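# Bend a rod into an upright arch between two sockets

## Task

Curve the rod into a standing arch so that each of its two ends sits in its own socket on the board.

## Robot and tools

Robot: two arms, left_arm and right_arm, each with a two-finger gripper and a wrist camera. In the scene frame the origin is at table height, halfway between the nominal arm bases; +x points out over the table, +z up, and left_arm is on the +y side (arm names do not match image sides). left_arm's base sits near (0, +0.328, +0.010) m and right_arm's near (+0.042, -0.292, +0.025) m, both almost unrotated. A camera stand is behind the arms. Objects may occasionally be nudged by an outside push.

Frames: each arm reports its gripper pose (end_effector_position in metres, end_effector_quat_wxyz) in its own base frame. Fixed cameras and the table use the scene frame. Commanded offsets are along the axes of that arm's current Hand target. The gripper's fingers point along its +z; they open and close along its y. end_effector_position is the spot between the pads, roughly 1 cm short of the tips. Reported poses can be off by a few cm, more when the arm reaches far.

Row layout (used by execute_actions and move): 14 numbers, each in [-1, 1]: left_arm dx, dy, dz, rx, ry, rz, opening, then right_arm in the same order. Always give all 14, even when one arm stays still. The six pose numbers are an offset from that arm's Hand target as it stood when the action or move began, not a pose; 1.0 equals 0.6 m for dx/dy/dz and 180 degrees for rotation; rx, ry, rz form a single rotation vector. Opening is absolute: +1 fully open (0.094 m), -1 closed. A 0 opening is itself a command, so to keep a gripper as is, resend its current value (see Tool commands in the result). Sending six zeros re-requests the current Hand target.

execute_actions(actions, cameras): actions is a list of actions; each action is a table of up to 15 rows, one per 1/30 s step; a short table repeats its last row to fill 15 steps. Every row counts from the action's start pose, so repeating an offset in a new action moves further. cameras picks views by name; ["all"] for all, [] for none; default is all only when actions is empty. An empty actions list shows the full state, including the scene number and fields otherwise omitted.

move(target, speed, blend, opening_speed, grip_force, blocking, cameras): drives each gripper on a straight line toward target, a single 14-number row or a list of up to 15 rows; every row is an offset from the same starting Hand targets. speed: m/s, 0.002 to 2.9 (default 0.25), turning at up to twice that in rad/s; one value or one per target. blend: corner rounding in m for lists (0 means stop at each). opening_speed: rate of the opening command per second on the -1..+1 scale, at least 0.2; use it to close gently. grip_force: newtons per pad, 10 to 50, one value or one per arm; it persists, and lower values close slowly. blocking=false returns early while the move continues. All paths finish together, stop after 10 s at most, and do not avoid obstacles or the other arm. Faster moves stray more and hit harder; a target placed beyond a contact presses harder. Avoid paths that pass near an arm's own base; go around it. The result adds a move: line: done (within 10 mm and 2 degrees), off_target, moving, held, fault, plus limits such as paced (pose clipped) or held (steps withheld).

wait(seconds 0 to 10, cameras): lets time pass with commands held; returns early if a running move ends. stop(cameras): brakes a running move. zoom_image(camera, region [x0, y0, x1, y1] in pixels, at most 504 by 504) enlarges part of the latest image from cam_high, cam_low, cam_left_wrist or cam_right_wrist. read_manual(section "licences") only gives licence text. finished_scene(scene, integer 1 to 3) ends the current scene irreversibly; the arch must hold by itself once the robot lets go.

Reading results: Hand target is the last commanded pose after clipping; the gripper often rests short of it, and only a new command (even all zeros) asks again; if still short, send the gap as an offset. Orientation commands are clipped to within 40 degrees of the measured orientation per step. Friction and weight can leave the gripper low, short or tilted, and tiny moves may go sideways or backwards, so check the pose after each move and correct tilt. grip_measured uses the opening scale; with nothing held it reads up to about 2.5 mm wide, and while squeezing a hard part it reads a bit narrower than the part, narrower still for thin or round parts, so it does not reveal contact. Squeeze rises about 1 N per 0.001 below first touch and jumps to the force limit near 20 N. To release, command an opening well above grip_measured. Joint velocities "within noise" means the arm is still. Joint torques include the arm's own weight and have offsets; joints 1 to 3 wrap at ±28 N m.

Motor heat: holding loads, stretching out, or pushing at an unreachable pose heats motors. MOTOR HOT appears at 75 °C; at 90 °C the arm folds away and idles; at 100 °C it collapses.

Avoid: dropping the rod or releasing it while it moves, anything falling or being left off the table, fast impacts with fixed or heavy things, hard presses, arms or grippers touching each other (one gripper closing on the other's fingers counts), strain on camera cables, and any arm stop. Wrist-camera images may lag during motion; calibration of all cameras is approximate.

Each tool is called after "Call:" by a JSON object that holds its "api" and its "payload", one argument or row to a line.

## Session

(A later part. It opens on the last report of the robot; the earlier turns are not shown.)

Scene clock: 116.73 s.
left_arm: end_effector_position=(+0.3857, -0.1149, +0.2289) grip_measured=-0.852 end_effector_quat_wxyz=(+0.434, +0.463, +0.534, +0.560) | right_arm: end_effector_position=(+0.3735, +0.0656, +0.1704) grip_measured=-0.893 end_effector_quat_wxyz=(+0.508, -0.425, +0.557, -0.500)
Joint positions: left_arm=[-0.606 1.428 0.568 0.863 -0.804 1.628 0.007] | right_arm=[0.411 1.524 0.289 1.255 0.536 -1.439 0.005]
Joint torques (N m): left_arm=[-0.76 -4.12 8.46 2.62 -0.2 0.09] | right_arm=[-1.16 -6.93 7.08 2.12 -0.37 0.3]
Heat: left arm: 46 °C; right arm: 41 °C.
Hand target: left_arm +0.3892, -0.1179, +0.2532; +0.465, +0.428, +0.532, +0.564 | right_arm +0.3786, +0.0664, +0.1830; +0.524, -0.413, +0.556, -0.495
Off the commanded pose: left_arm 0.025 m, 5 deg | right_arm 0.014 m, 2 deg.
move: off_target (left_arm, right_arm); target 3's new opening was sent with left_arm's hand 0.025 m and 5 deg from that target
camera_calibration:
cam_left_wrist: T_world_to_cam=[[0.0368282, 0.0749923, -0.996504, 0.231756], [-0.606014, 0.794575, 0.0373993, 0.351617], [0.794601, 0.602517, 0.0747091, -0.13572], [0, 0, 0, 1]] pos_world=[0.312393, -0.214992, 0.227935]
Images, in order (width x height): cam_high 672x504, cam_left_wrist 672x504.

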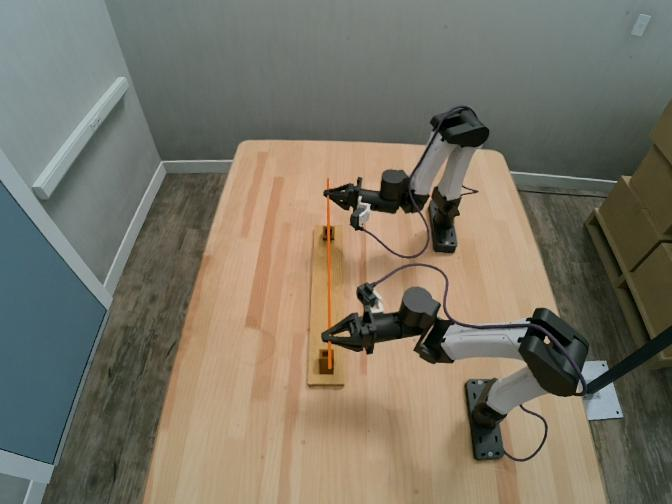

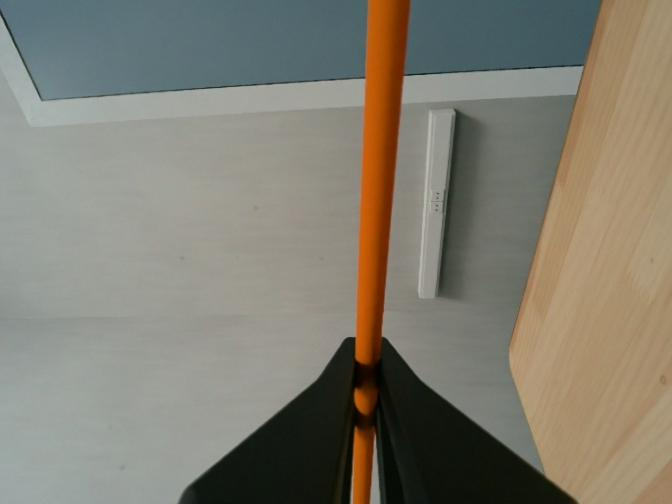

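Call:
{"api": "move", "payload": {
  "target": [
    [-0.0108, -0.0202, -0.0013, 0.0289, 0, -0.1641, -1.0, -0.01, -0.0006, -0.0038, -0.0236, 0, 0.134, -1.0],
    [-0.0495, -0.0402, -0.0082, 0.055, 0, -0.3119, -1.0, -0.0458, 0.0031, -0.0108, -0.0473, 0, 0.2681, -1.0],
    [-0.1073, -0.0622, -0.0193, 0.0801, 0, -0.4541, -1.0, -0.0999, 0.0102, -0.0198, -0.0704, 0, 0.3994, -1.0]
  ],
  "speed": 0.15,
  "blend": [0.01, 0.01, 0],
  "cameras": ["all"]
}}

Call:
{"api": "zoom_image", "payload": {
  "camera": "cam_high",
  "region": [300, 180, 370, 250]
}}

Call:
{"api": "zoom_image", "payload": {
  "camera": "cam_high",
  "region": [295, 310, 375, 390]
}}

Call:
{"api": "zoom_image", "payload": {
  "camera": "cam_low",
  "region": [210, 240, 350, 420]
}}

Scene clock: 135.47 s.
left_arm: end_effector_position=(+0.3874, -0.1738, +0.1933) grip_measured=-0.852 end_effector_quat_wxyz=(+0.642, +0.075, +0.755, +0.112) | right_arm: end_effector_position=(+0.3689, +0.1227, +0.1685) grip_measured=-0.893 end_effector_quat_wxyz=(+0.653, -0.102, +0.747, -0.071)
Joint positions: left_arm=[-0.712 1.511 0.674 0.624 -0.773 0.121 0.007] | right_arm=[0.541 1.375 0.403 0.815 0.509 -0.168 0.005]
Joint torques (N m): left_arm=[-0.69 -5.34 9.16 2.27 0.03 -0.75] | right_arm=[0.23 -5.79 9.09 2.35 -0.08 1.07]
Heat: left arm: 46 °C; right arm: 42 °C.
Hand target: left_arm +0.3934, -0.1832, +0.2160; +0.667, +0.027, +0.743, +0.058 | right_arm +0.3737, +0.1275, +0.1870; +0.668, -0.061, +0.741, -0.033
Off the commanded pose: left_arm 0.025 m, 9 deg | right_arm 0.020 m, 7 deg.
move: off_target (left_arm, right_arm)
camera_calibration:
cam_left_wrist: T_world_to_cam=[[0.0755492, -0.956091, -0.283164, -0.13148], [-0.579795, 0.188916, -0.792558, 0.445665], [0.811252, 0.224054, -0.540064, -0.0522659], [0, 0, 0, 1]] pos_world=[0.310728, -0.19819, 0.287759]
cam_right_wrist: T_world_to_cam=[[0.0950572, -0.970968, 0.219513, 0.0553598], [-0.566004, -0.234116, -0.790461, 0.402233], [0.818904, -0.0491062, -0.571826, -0.0790236], [0, 0, 0, 1]] pos_world=[0.287116, 0.144041, 0.26061]

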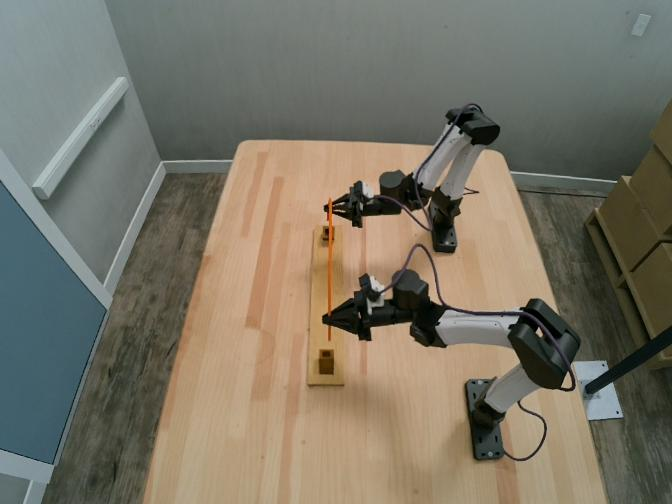

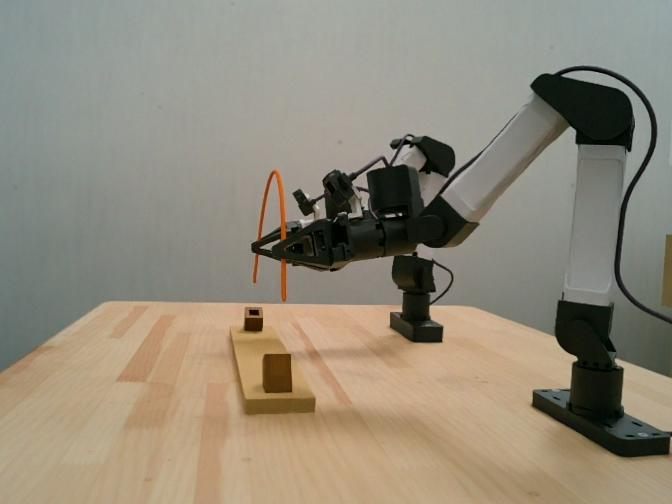

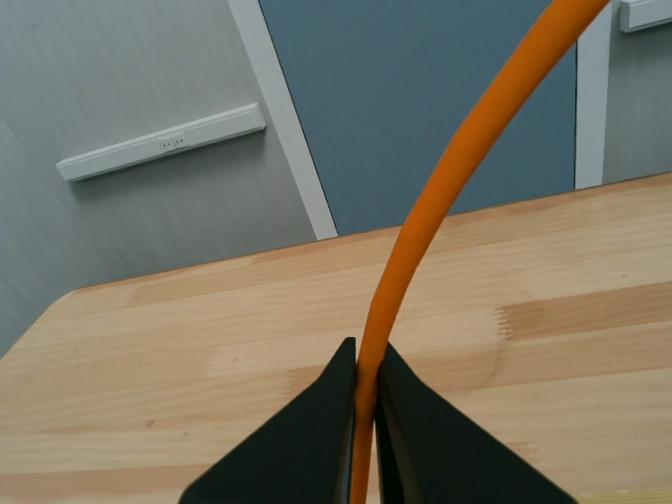

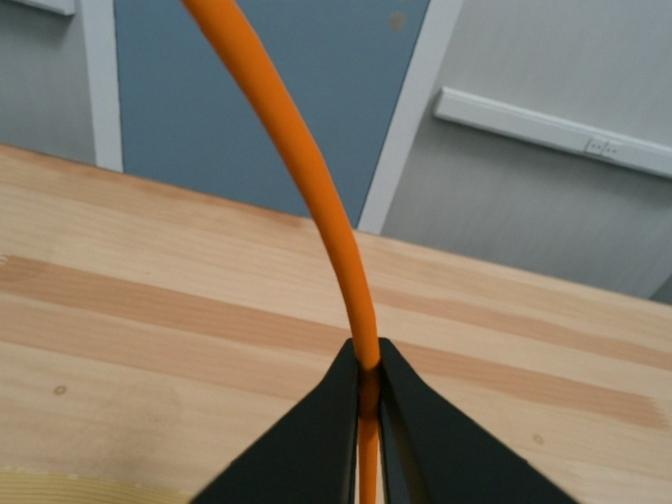

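Scaled by 7.200 from the camera's 672x504 image, which has a finer 960x720 frame.

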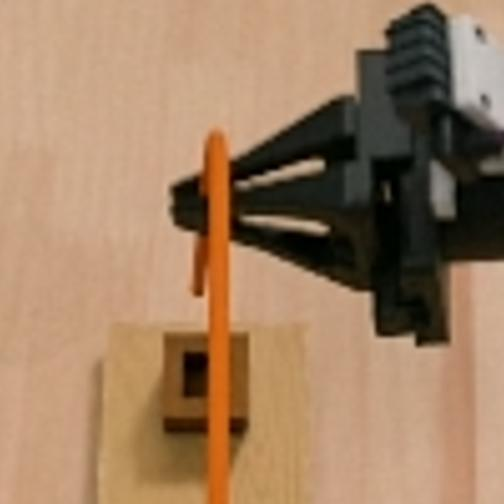

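Scaled by 6.300 from the camera's 672x504 image, which has a finer 960x720 frame.

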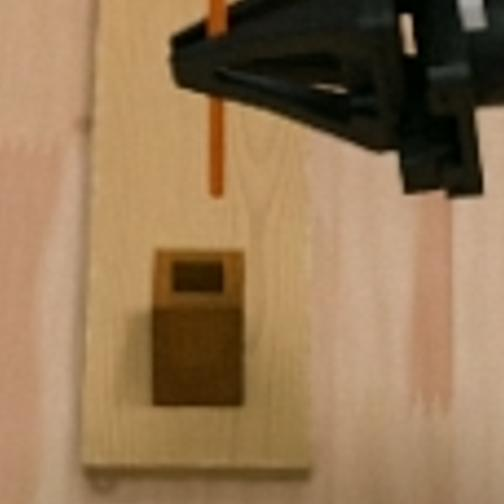

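Scaled by 2.800 from the camera's 672x504 image, which has a finer 960x720 frame.

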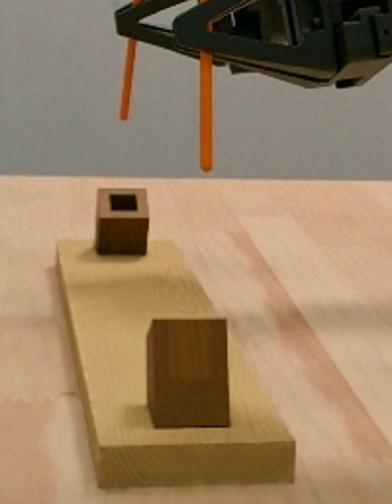

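Call:
{"api": "move", "payload": {
  "target": [0.0969, -0.016, 0.0241, -0.0024, 0, 0.0137, -1.0, 0.0967, 0.0035, 0.009, 0.0024, 0, -0.0137, -1.0],
  "speed": 0.1,
  "cameras": ["all"]
}}

Call:
{"api": "zoom_image", "payload": {
  "camera": "cam_high",
  "region": [300, 190, 370, 260]
}}

Call:
{"api": "zoom_image", "payload": {
  "camera": "cam_high",
  "region": [295, 310, 375, 390]
}}

Call:
{"api": "zoom_image", "payload": {
  "camera": "cam_low",
  "region": [210, 250, 350, 420]
}}

Scene clock: 146.80 s.
left_arm: end_effector_position=(+0.3953, -0.1763, +0.1319) grip_measured=-0.852 end_effector_quat_wxyz=(+0.622, +0.087, +0.768, +0.129) | right_arm: end_effector_position=(+0.3707, +0.1199, +0.1149) grip_measured=-0.893 end_effector_quat_wxyz=(+0.640, -0.106, +0.757, -0.081)
Joint positions: left_arm=[-0.706 1.715 0.628 0.811 -0.779 0.121 0.007] | right_arm=[0.533 1.62 0.331 1.095 0.512 -0.168 0.005]
Joint torques (N m): left_arm=[0.12 -6 5.68 3.07 0.01 -0.42] | right_arm=[-0.95 -4.57 4.34 3.39 -0.16 0.62]
Heat: left arm: 47 °C; right arm: 42 °C.
Hand target: left_arm +0.4017, -0.1852, +0.1559; +0.665, +0.040, +0.742, +0.075 | right_arm +0.3732, +0.1219, +0.1289; +0.668, -0.074, +0.739, -0.050
Off the commanded pose: left_arm 0.026 m, 10 deg | right_arm 0.014 m, 6 deg.
move: off_target (left_arm, right_arm)
camera_calibration:
cam_left_wrist: T_world_to_cam=[[0.0728397, -0.942346, -0.326617, -0.142636], [-0.61847, 0.214238, -0.75604, 0.417115], [0.782425, 0.257073, -0.567208, -0.0705729], [0, 0, 0, 1]] pos_world=[0.323581, -0.205632, 0.228739]
cam_right_wrist: T_world_to_cam=[[0.0918523, -0.96755, 0.235394, 0.0630276], [-0.59298, -0.243056, -0.767658, 0.368714], [0.799961, -0.069073, -0.596063, -0.0990919], [0, 0, 0, 1]] pos_world=[0.29212, 0.143756, 0.209145]

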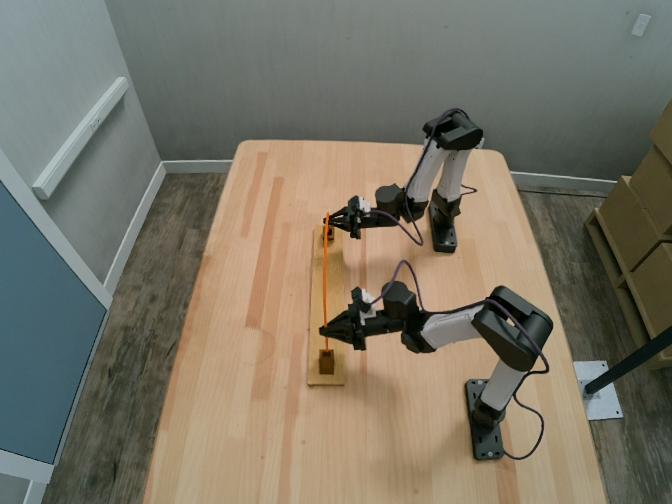

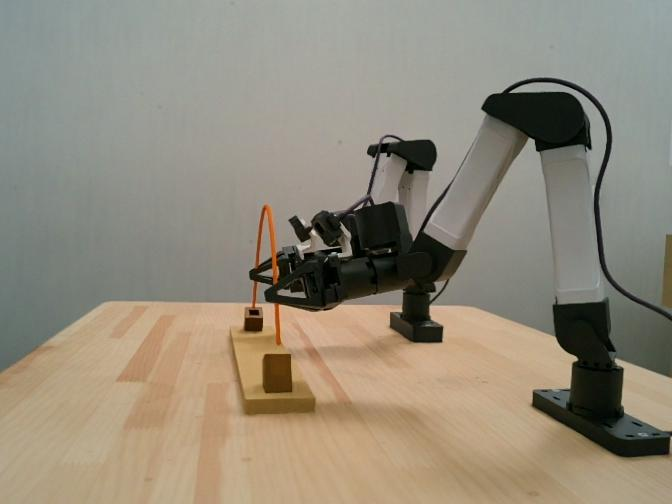

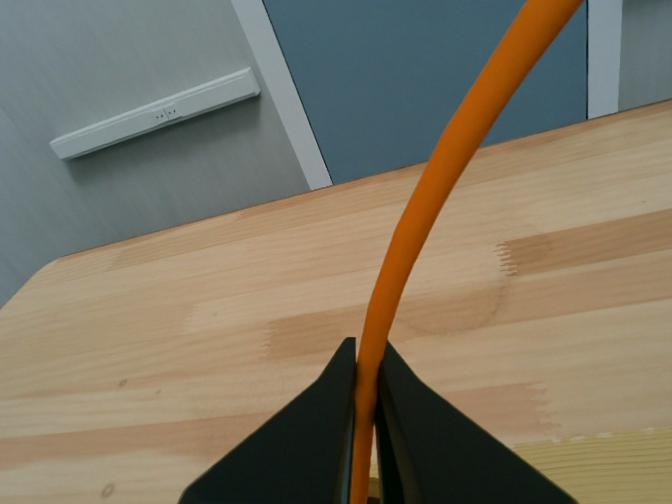

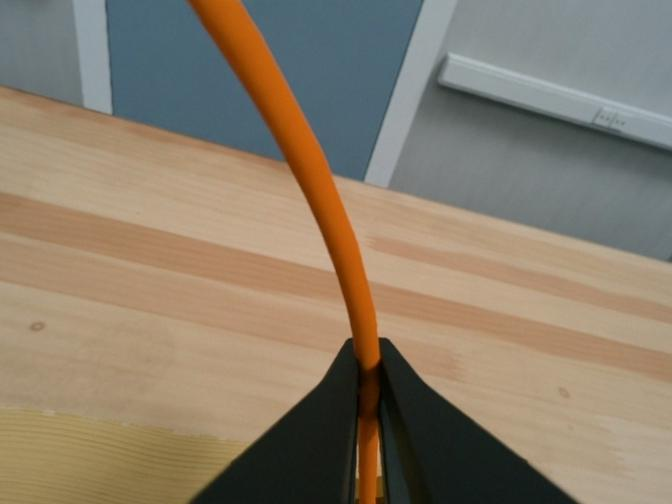

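Scaled by 7.200 from the camera's 672x504 image, which has a finer 960x720 frame.

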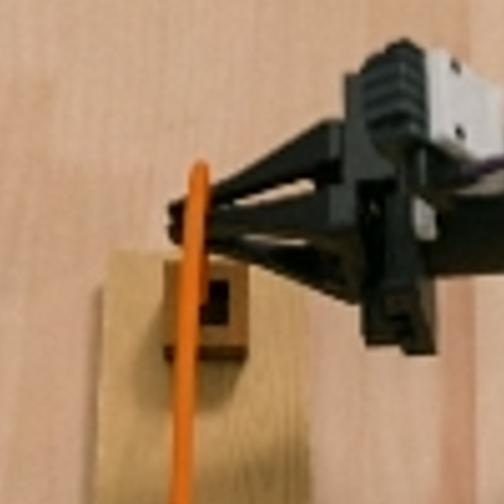

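Scaled by 6.300 from the camera's 672x504 image, which has a finer 960x720 frame.

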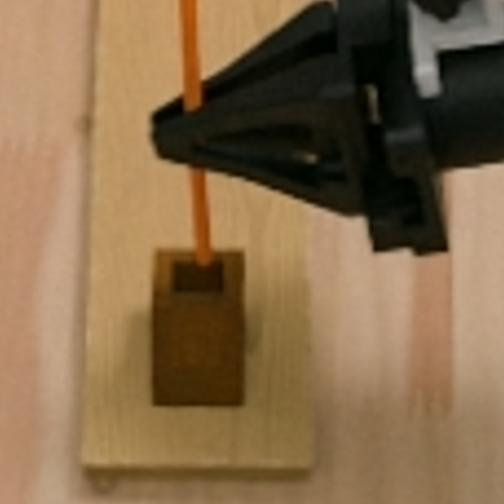

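Scaled by 2.965 from the camera's 672x504 image, which has a finer 960x720 frame.

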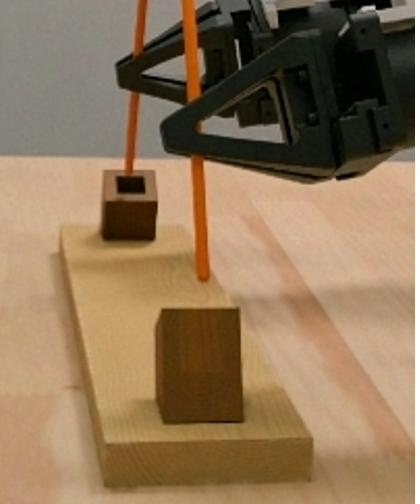

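Call:
{"api": "move", "payload": {
  "target": [0.037, 0.0037, 0.0093, -0.0019, 0, 0.0109, -1.0, 0.0432, -0.006, 0.004, 0.0019, 0, -0.0109, -1.0],
  "speed": 0.06,
  "cameras": ["all"]
}}

Call:
{"api": "zoom_image", "payload": {
  "camera": "cam_high",
  "region": [300, 190, 370, 260]
}}

Call:
{"api": "zoom_image", "payload": {
  "camera": "cam_high",
  "region": [295, 310, 375, 390]
}}

Call:
{"api": "zoom_image", "payload": {
  "camera": "cam_low",
  "region": [210, 250, 350, 420]
}}

Scene clock: 155.43 s.
left_arm: end_effector_position=(+0.3960, -0.1763, +0.1102) grip_measured=-0.852 end_effector_quat_wxyz=(+0.621, +0.099, +0.766, +0.132) | right_arm: end_effector_position=(+0.3702, +0.1122, +0.0906) grip_measured=-0.893 end_effector_quat_wxyz=(+0.639, -0.110, +0.755, -0.096)
Joint positions: left_arm=[-0.7 1.799 0.597 0.931 -0.763 0.149 0.007] | right_arm=[0.516 1.778 0.295 1.293 0.512 -0.2 0.005]
Joint torques (N m): left_arm=[0.64 -5.96 5.19 3.11 0.03 -0.32] | right_arm=[-1.11 -4.93 3.3 3.38 -0.37 0.55]
Motor temperatures (°C): left_arm=[22 29 38 49 22 23 24] | right_arm=[25 28 41 43 25 23 24]
Heat: left arm: 49 °C; right arm: 43 °C.
Hand target: left_arm +0.4047, -0.1792, +0.1339; +0.664, +0.051, +0.741, +0.088 | right_arm +0.3733, +0.1139, +0.1039; +0.667, -0.085, +0.737, -0.064
Off the commanded pose: left_arm 0.025 m, 9 deg | right_arm 0.014 m, 6 deg.
move: off_target (left_arm, right_arm)
camera_calibration:
cam_left_wrist: T_world_to_cam=[[0.0575872, -0.93645, -0.346043, -0.140534], [-0.616295, 0.239343, -0.750264, 0.404055], [0.785407, 0.25647, -0.563346, -0.0851533], [0, 0, 0, 1]] pos_world=[0.32399, -0.206471, 0.206547]
cam_right_wrist: T_world_to_cam=[[0.0796804, -0.961185, 0.264147, 0.0626096], [-0.592659, -0.258748, -0.762762, 0.349021], [0.801503, -0.095772, -0.590272, -0.111854], [0, 0, 0, 1]] pos_world=[0.291513, 0.139775, 0.183657]

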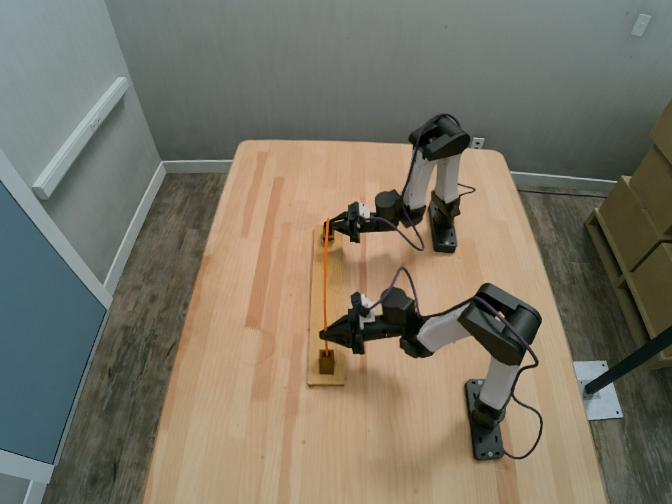

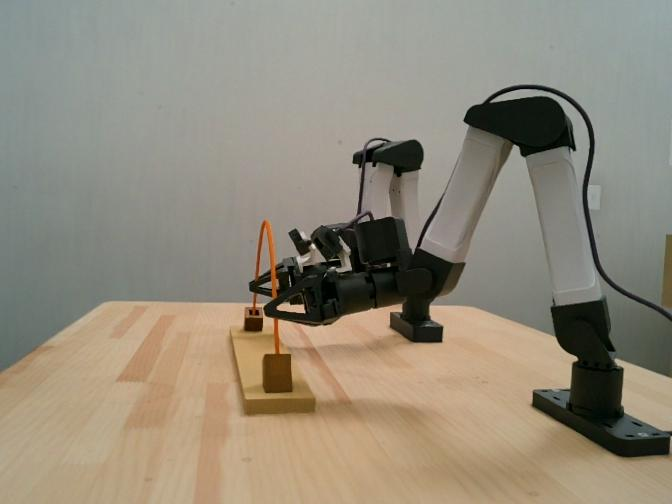

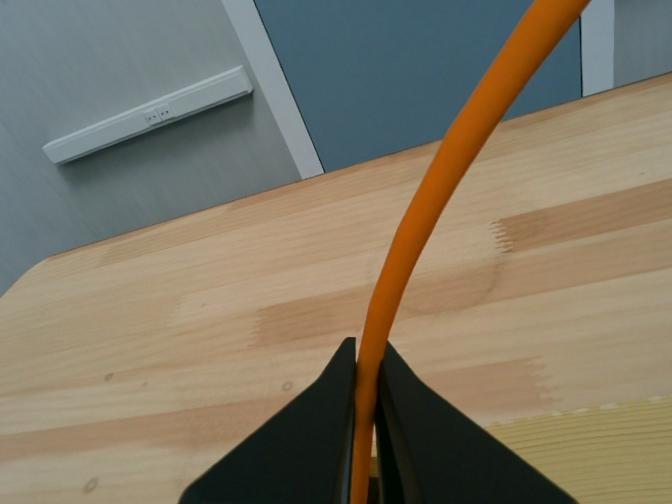

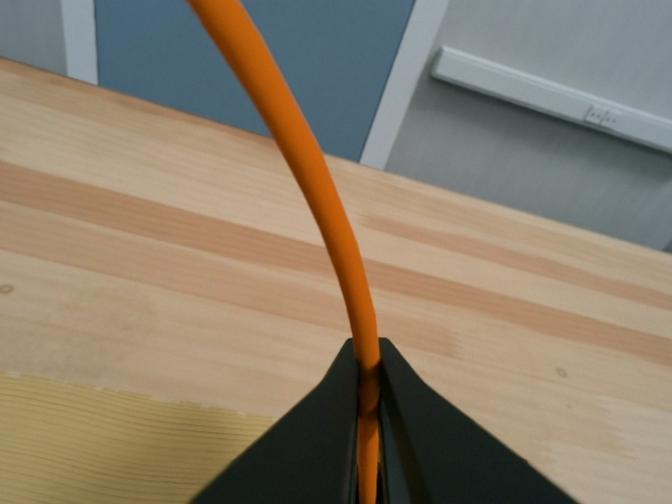

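Scaled by 7.200 from the camera's 672x504 image, which has a finer 960x720 frame.

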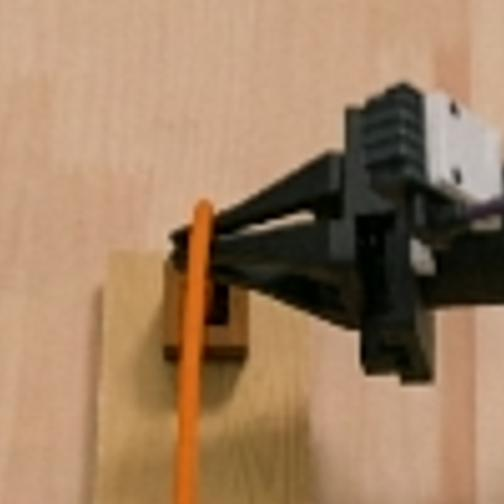

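Scaled by 6.300 from the camera's 672x504 image, which has a finer 960x720 frame.

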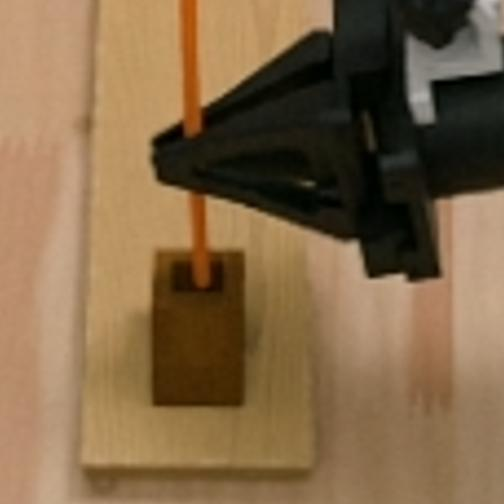

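Scaled by 2.965 from the camera's 672x504 image, which has a finer 960x720 frame.

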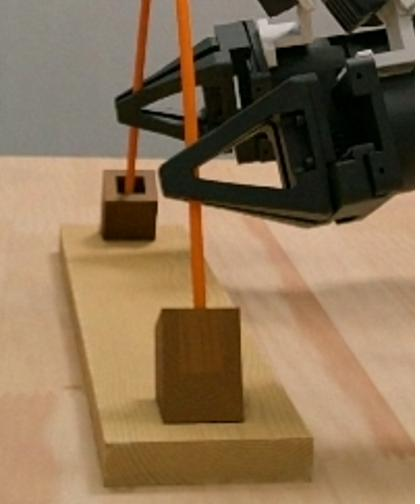

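Call:
{"api": "move", "payload": {
  "target": [0.037, 0.0078, 0.0045, -0.0019, 0, 0.0109, -1.0, 0.0395, -0.0027, 0.0037, 0.0019, 0, -0.0109, -1.0],
  "speed": 0.05,
  "cameras": ["all"]
}}

Call:
{"api": "zoom_image", "payload": {
  "camera": "cam_low",
  "region": [210, 250, 350, 420]
}}

Call:
{"api": "zoom_image", "payload": {
  "camera": "cam_high",
  "region": [295, 310, 375, 390]
}}

Scene clock: 164.53 s.
left_arm: end_effector_position=(+0.3966, -0.1691, +0.0894) grip_measured=-0.852 end_effector_quat_wxyz=(+0.620, +0.110, +0.764, +0.142) | right_arm: end_effector_position=(+0.3716, +0.1119, +0.0738) grip_measured=-0.893 end_effector_quat_wxyz=(+0.642, -0.128, +0.749, -0.103)
Joint positions: left_arm=[-0.68 1.883 0.562 1.058 -0.744 0.187 0.007] | right_arm=[0.504 1.918 0.288 1.454 0.487 -0.246 0.005]
Joint torques (N m): left_arm=[0.73 -6.41 4.48 3.09 0 -0.32] | right_arm=[-1.81 -3.32 1.91 3.56 -0.32 0.65]
Heat: left arm: 51 °C; right arm: 46 °C.
Hand target: left_arm +0.4047, -0.1701, +0.1129; +0.663, +0.062, +0.739, +0.102 | right_arm +0.3733, +0.1074, +0.0810; +0.666, -0.095, +0.736, -0.078
Off the commanded pose: left_arm 0.025 m, 9 deg | right_arm 0.009 m, 6 deg.
move: off_target (left_arm, right_arm)
camera_calibration:
cam_left_wrist: T_world_to_cam=[[0.0527155, -0.926349, -0.372958, -0.135012], [-0.615148, 0.264081, -0.742869, 0.390143], [0.786647, 0.268585, -0.555921, -0.0982389], [0, 0, 0, 1]] pos_world=[0.324393, -0.201712, 0.184858]
cam_right_wrist: T_world_to_cam=[[0.0951699, -0.949723, 0.298277, 0.0570751], [-0.579688, -0.296464, -0.758993, 0.336146], [0.809262, -0.100674, -0.578758, -0.12603], [0, 0, 0, 1]] pos_world=[0.291419, 0.141173, 0.165168]

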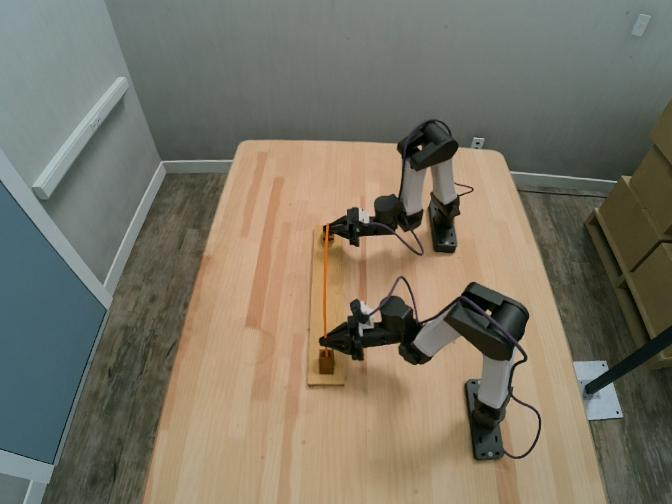

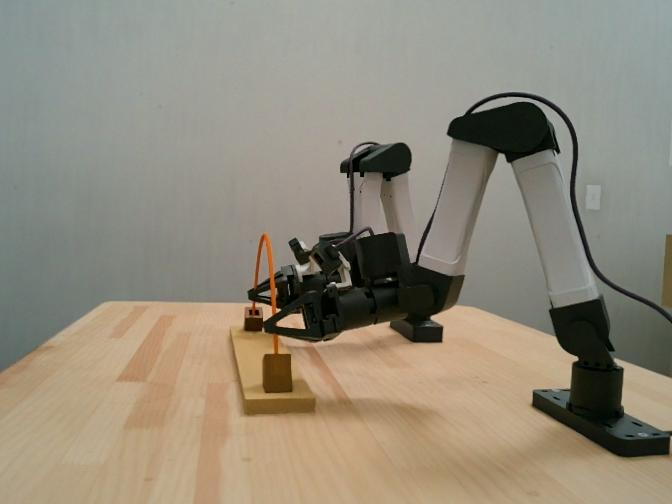

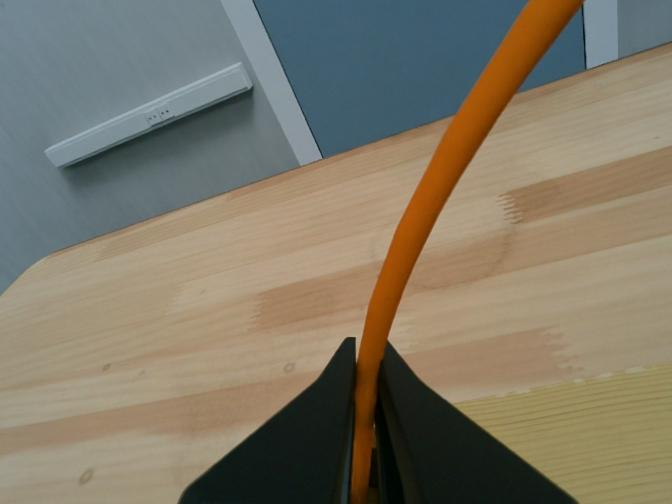

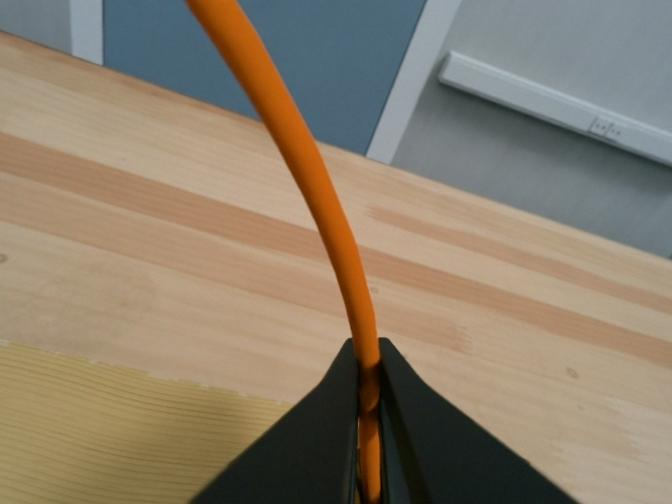

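Scaled by 2.965 from the camera's 672x504 image, which has a finer 960x720 frame.

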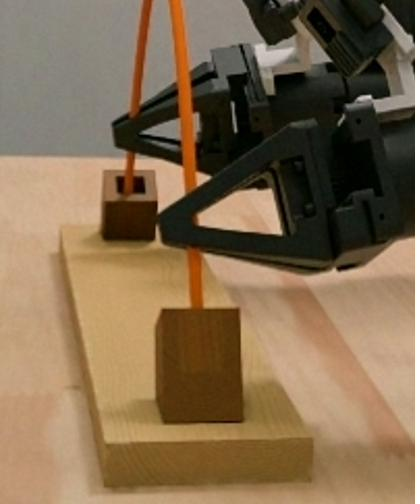

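Scaled by 6.300 from the camera's 672x504 image, which has a finer 960x720 frame.

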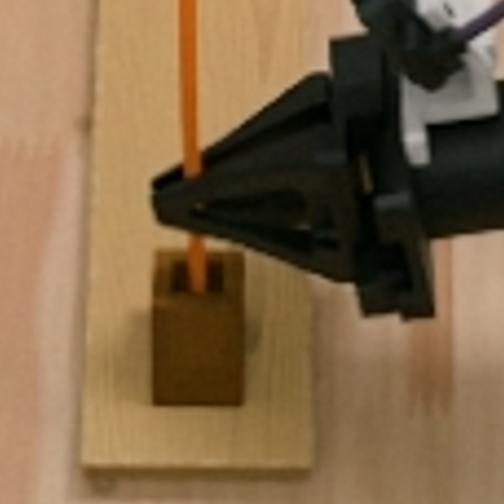

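Call:
{"api": "move", "payload": {
  "target": [0.0172, -0.0005, 0.0002, 0, 0, 0, -1.0, 0.0048, 0.0011, 0.0005, 0, 0, 0, -1.0],
  "speed": 0.05
}}

Scene clock: 167.20 s.
left_arm: end_effector_position=(+0.3973, -0.1696, +0.0857) grip_measured=-0.852 end_effector_quat_wxyz=(+0.630, +0.104, +0.758, +0.135) | right_arm: end_effector_position=(+0.3715, +0.1130, +0.0726) grip_measured=-0.893 end_effector_quat_wxyz=(+0.641, -0.132, +0.749, -0.102)
Joint positions: left_arm=[-0.678 1.926 0.552 1.141 -0.74 0.189 0.007] | right_arm=[0.504 1.924 0.288 1.459 0.481 -0.249 0.005]
Joint torques (N m): left_arm=[0.88 -6.19 3.99 2.9 -0.02 -0.31] | right_arm=[-1.84 -2.14 1.92 3.69 -0.29 0.7]
Heat: left arm: 51 °C; right arm: 47 °C.
Hand target: left_arm +0.4036, -0.1681, +0.1029; +0.663, +0.062, +0.739, +0.102 | right_arm +0.3733, +0.1073, +0.0780; +0.666, -0.095, +0.736, -0.078
Off the commanded pose: left_arm 0.018 m, 8 deg | right_arm 0.008 m, 6 deg.
move: off_target (left_arm, right_arm)

Call:
{"api": "move", "payload": {
  "target": [
    [-0.0129, 0.003, -0.0013, 0, 0, 0, -1.0, -0.013, -0.0028, -0.0013, 0, 0, 0, -1.0],
    [-0.0129, 0.003, -0.0013, 0, 0, 0, 0.0, -0.013, -0.0028, -0.0013, 0, 0, 0, 0.0],
    [-0.0129, 0.003, -0.1213, 0, 0, 0, 0.0, -0.013, -0.0028, -0.1213, 0, 0, 0, 0.0],
    [-0.08, 0.003, -0.17, 0, 0, 0, 0.0, -0.08, -0.0028, -0.17, 0, 0, 0, 0.0]
  ],
  "speed": [0.04, 0.04, 0.12, 0.15],
  "blend": [0, 0, 0.01, 0],
  "opening_speed": 0.35,
  "cameras": ["all"]
}}

Call:
{"api": "zoom_image", "payload": {
  "camera": "cam_low",
  "region": [200, 220, 340, 420]
}}

Call:
{"api": "zoom_image", "payload": {
  "camera": "cam_high",
  "region": [280, 200, 380, 400]
}}

Scene clock: 178.90 s.
left_arm: end_effector_position=(+0.3056, -0.1826, +0.1448) grip_measured=-0.003 end_effector_quat_wxyz=(+0.653, +0.085, +0.744, +0.112) | right_arm: end_effector_position=(+0.2723, +0.1134, +0.1254) grip_measured=-0.002 end_effector_quat_wxyz=(+0.661, -0.112, +0.737, -0.084)
Joint positions: left_arm=[-0.965 1.497 0.381 0.885 -1.01 0.086 0.047] | right_arm=[0.832 1.201 0.027 1.013 0.802 -0.16 0.047]
Joint torques (N m): left_arm=[-0.69 -6.19 7.21 1.7 -0.35 -0.02] | right_arm=[-0.03 -3.28 7.69 1.95 0.05 0.26]
Heat: left arm: 51 °C; right arm: 47 °C.
Hand target: left_arm +0.3078, -0.1842, +0.1600; +0.663, +0.062, +0.739, +0.102 | right_arm +0.2764, +0.1161, +0.1350; +0.666, -0.095, +0.736, -0.078
Off the commanded pose: left_arm 0.015 m, 3 deg | right_arm 0.011 m, 2 deg.
move: off_target (left_arm, right_arm); target 2's new opening was sent with left_arm's hand 0.026 m and 8 deg from that target
camera_calibration:
cam_left_wrist: T_world_to_cam=[[0.0668113, -0.953455, -0.29404, -0.142758], [-0.553305, 0.209831, -0.806117, 0.35929], [0.830295, 0.216552, -0.513532, -0.0211566], [0, 0, 0, 1]] pos_world=[0.225901, -0.206922, 0.236789]
cam_right_wrist: T_world_to_cam=[[0.0901557, -0.963507, 0.252042, 0.0612634], [-0.545303, -0.259524, -0.797052, 0.309354], [0.833376, -0.0655808, -0.548801, -0.0299265], [0, 0, 0, 1]] pos_world=[0.188109, 0.13735, 0.214707]

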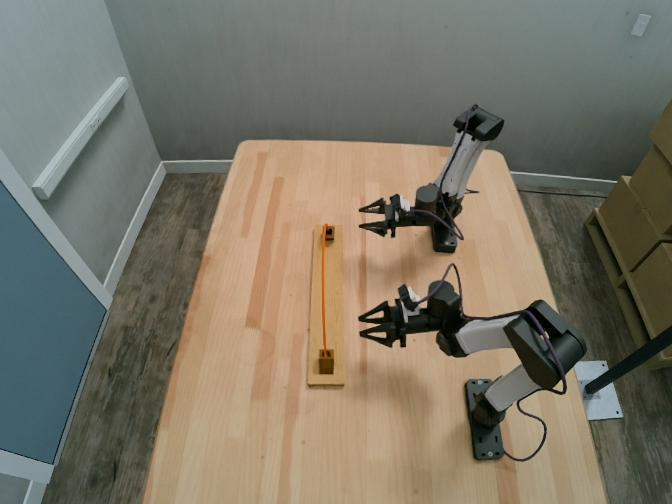

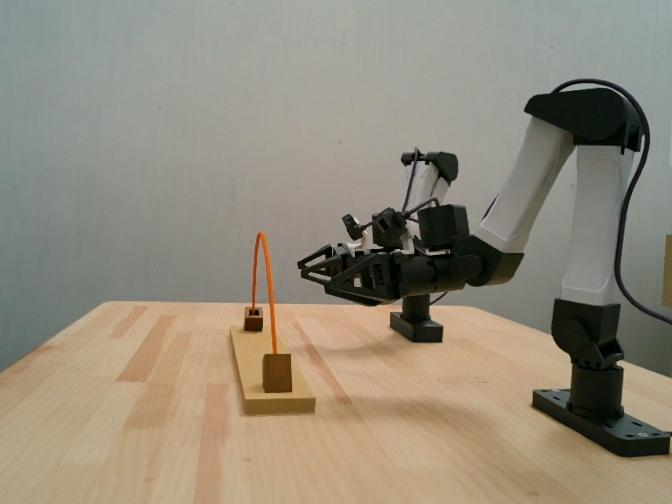

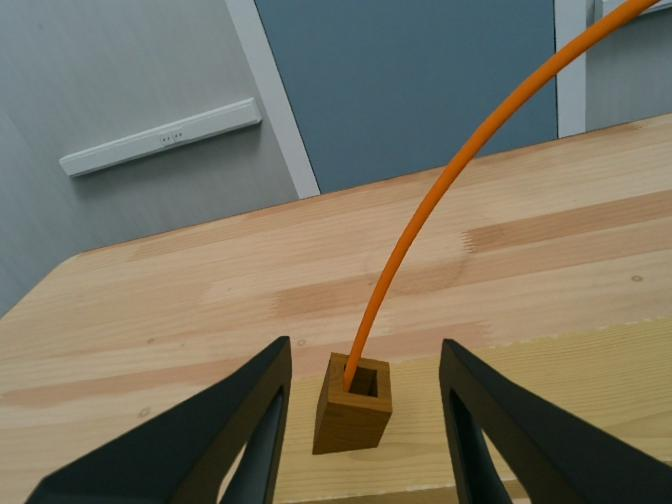

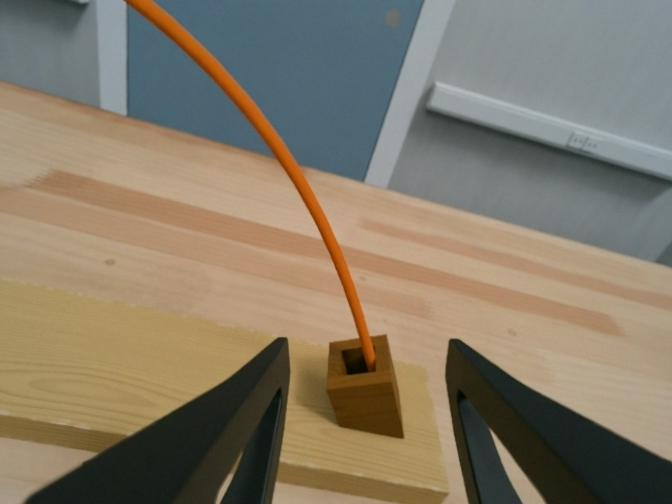

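Scaled by 2.520 from the camera's 672x504 image, which has a finer 960x720 frame.

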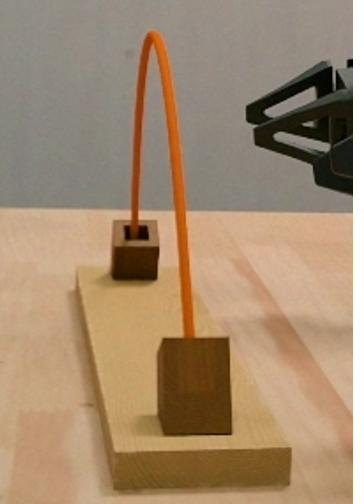

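Scaled by 2.520 from the camera's 672x504 image, which has a finer 960x720 frame.

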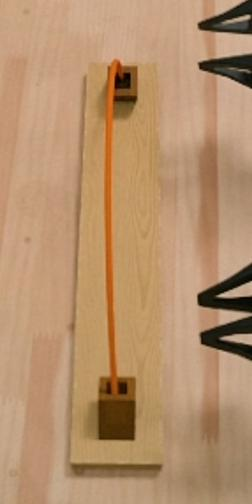

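Call:
{"api": "finished_scene", "payload": {
  "scene": 2
}}

The scene is finished: the task was done.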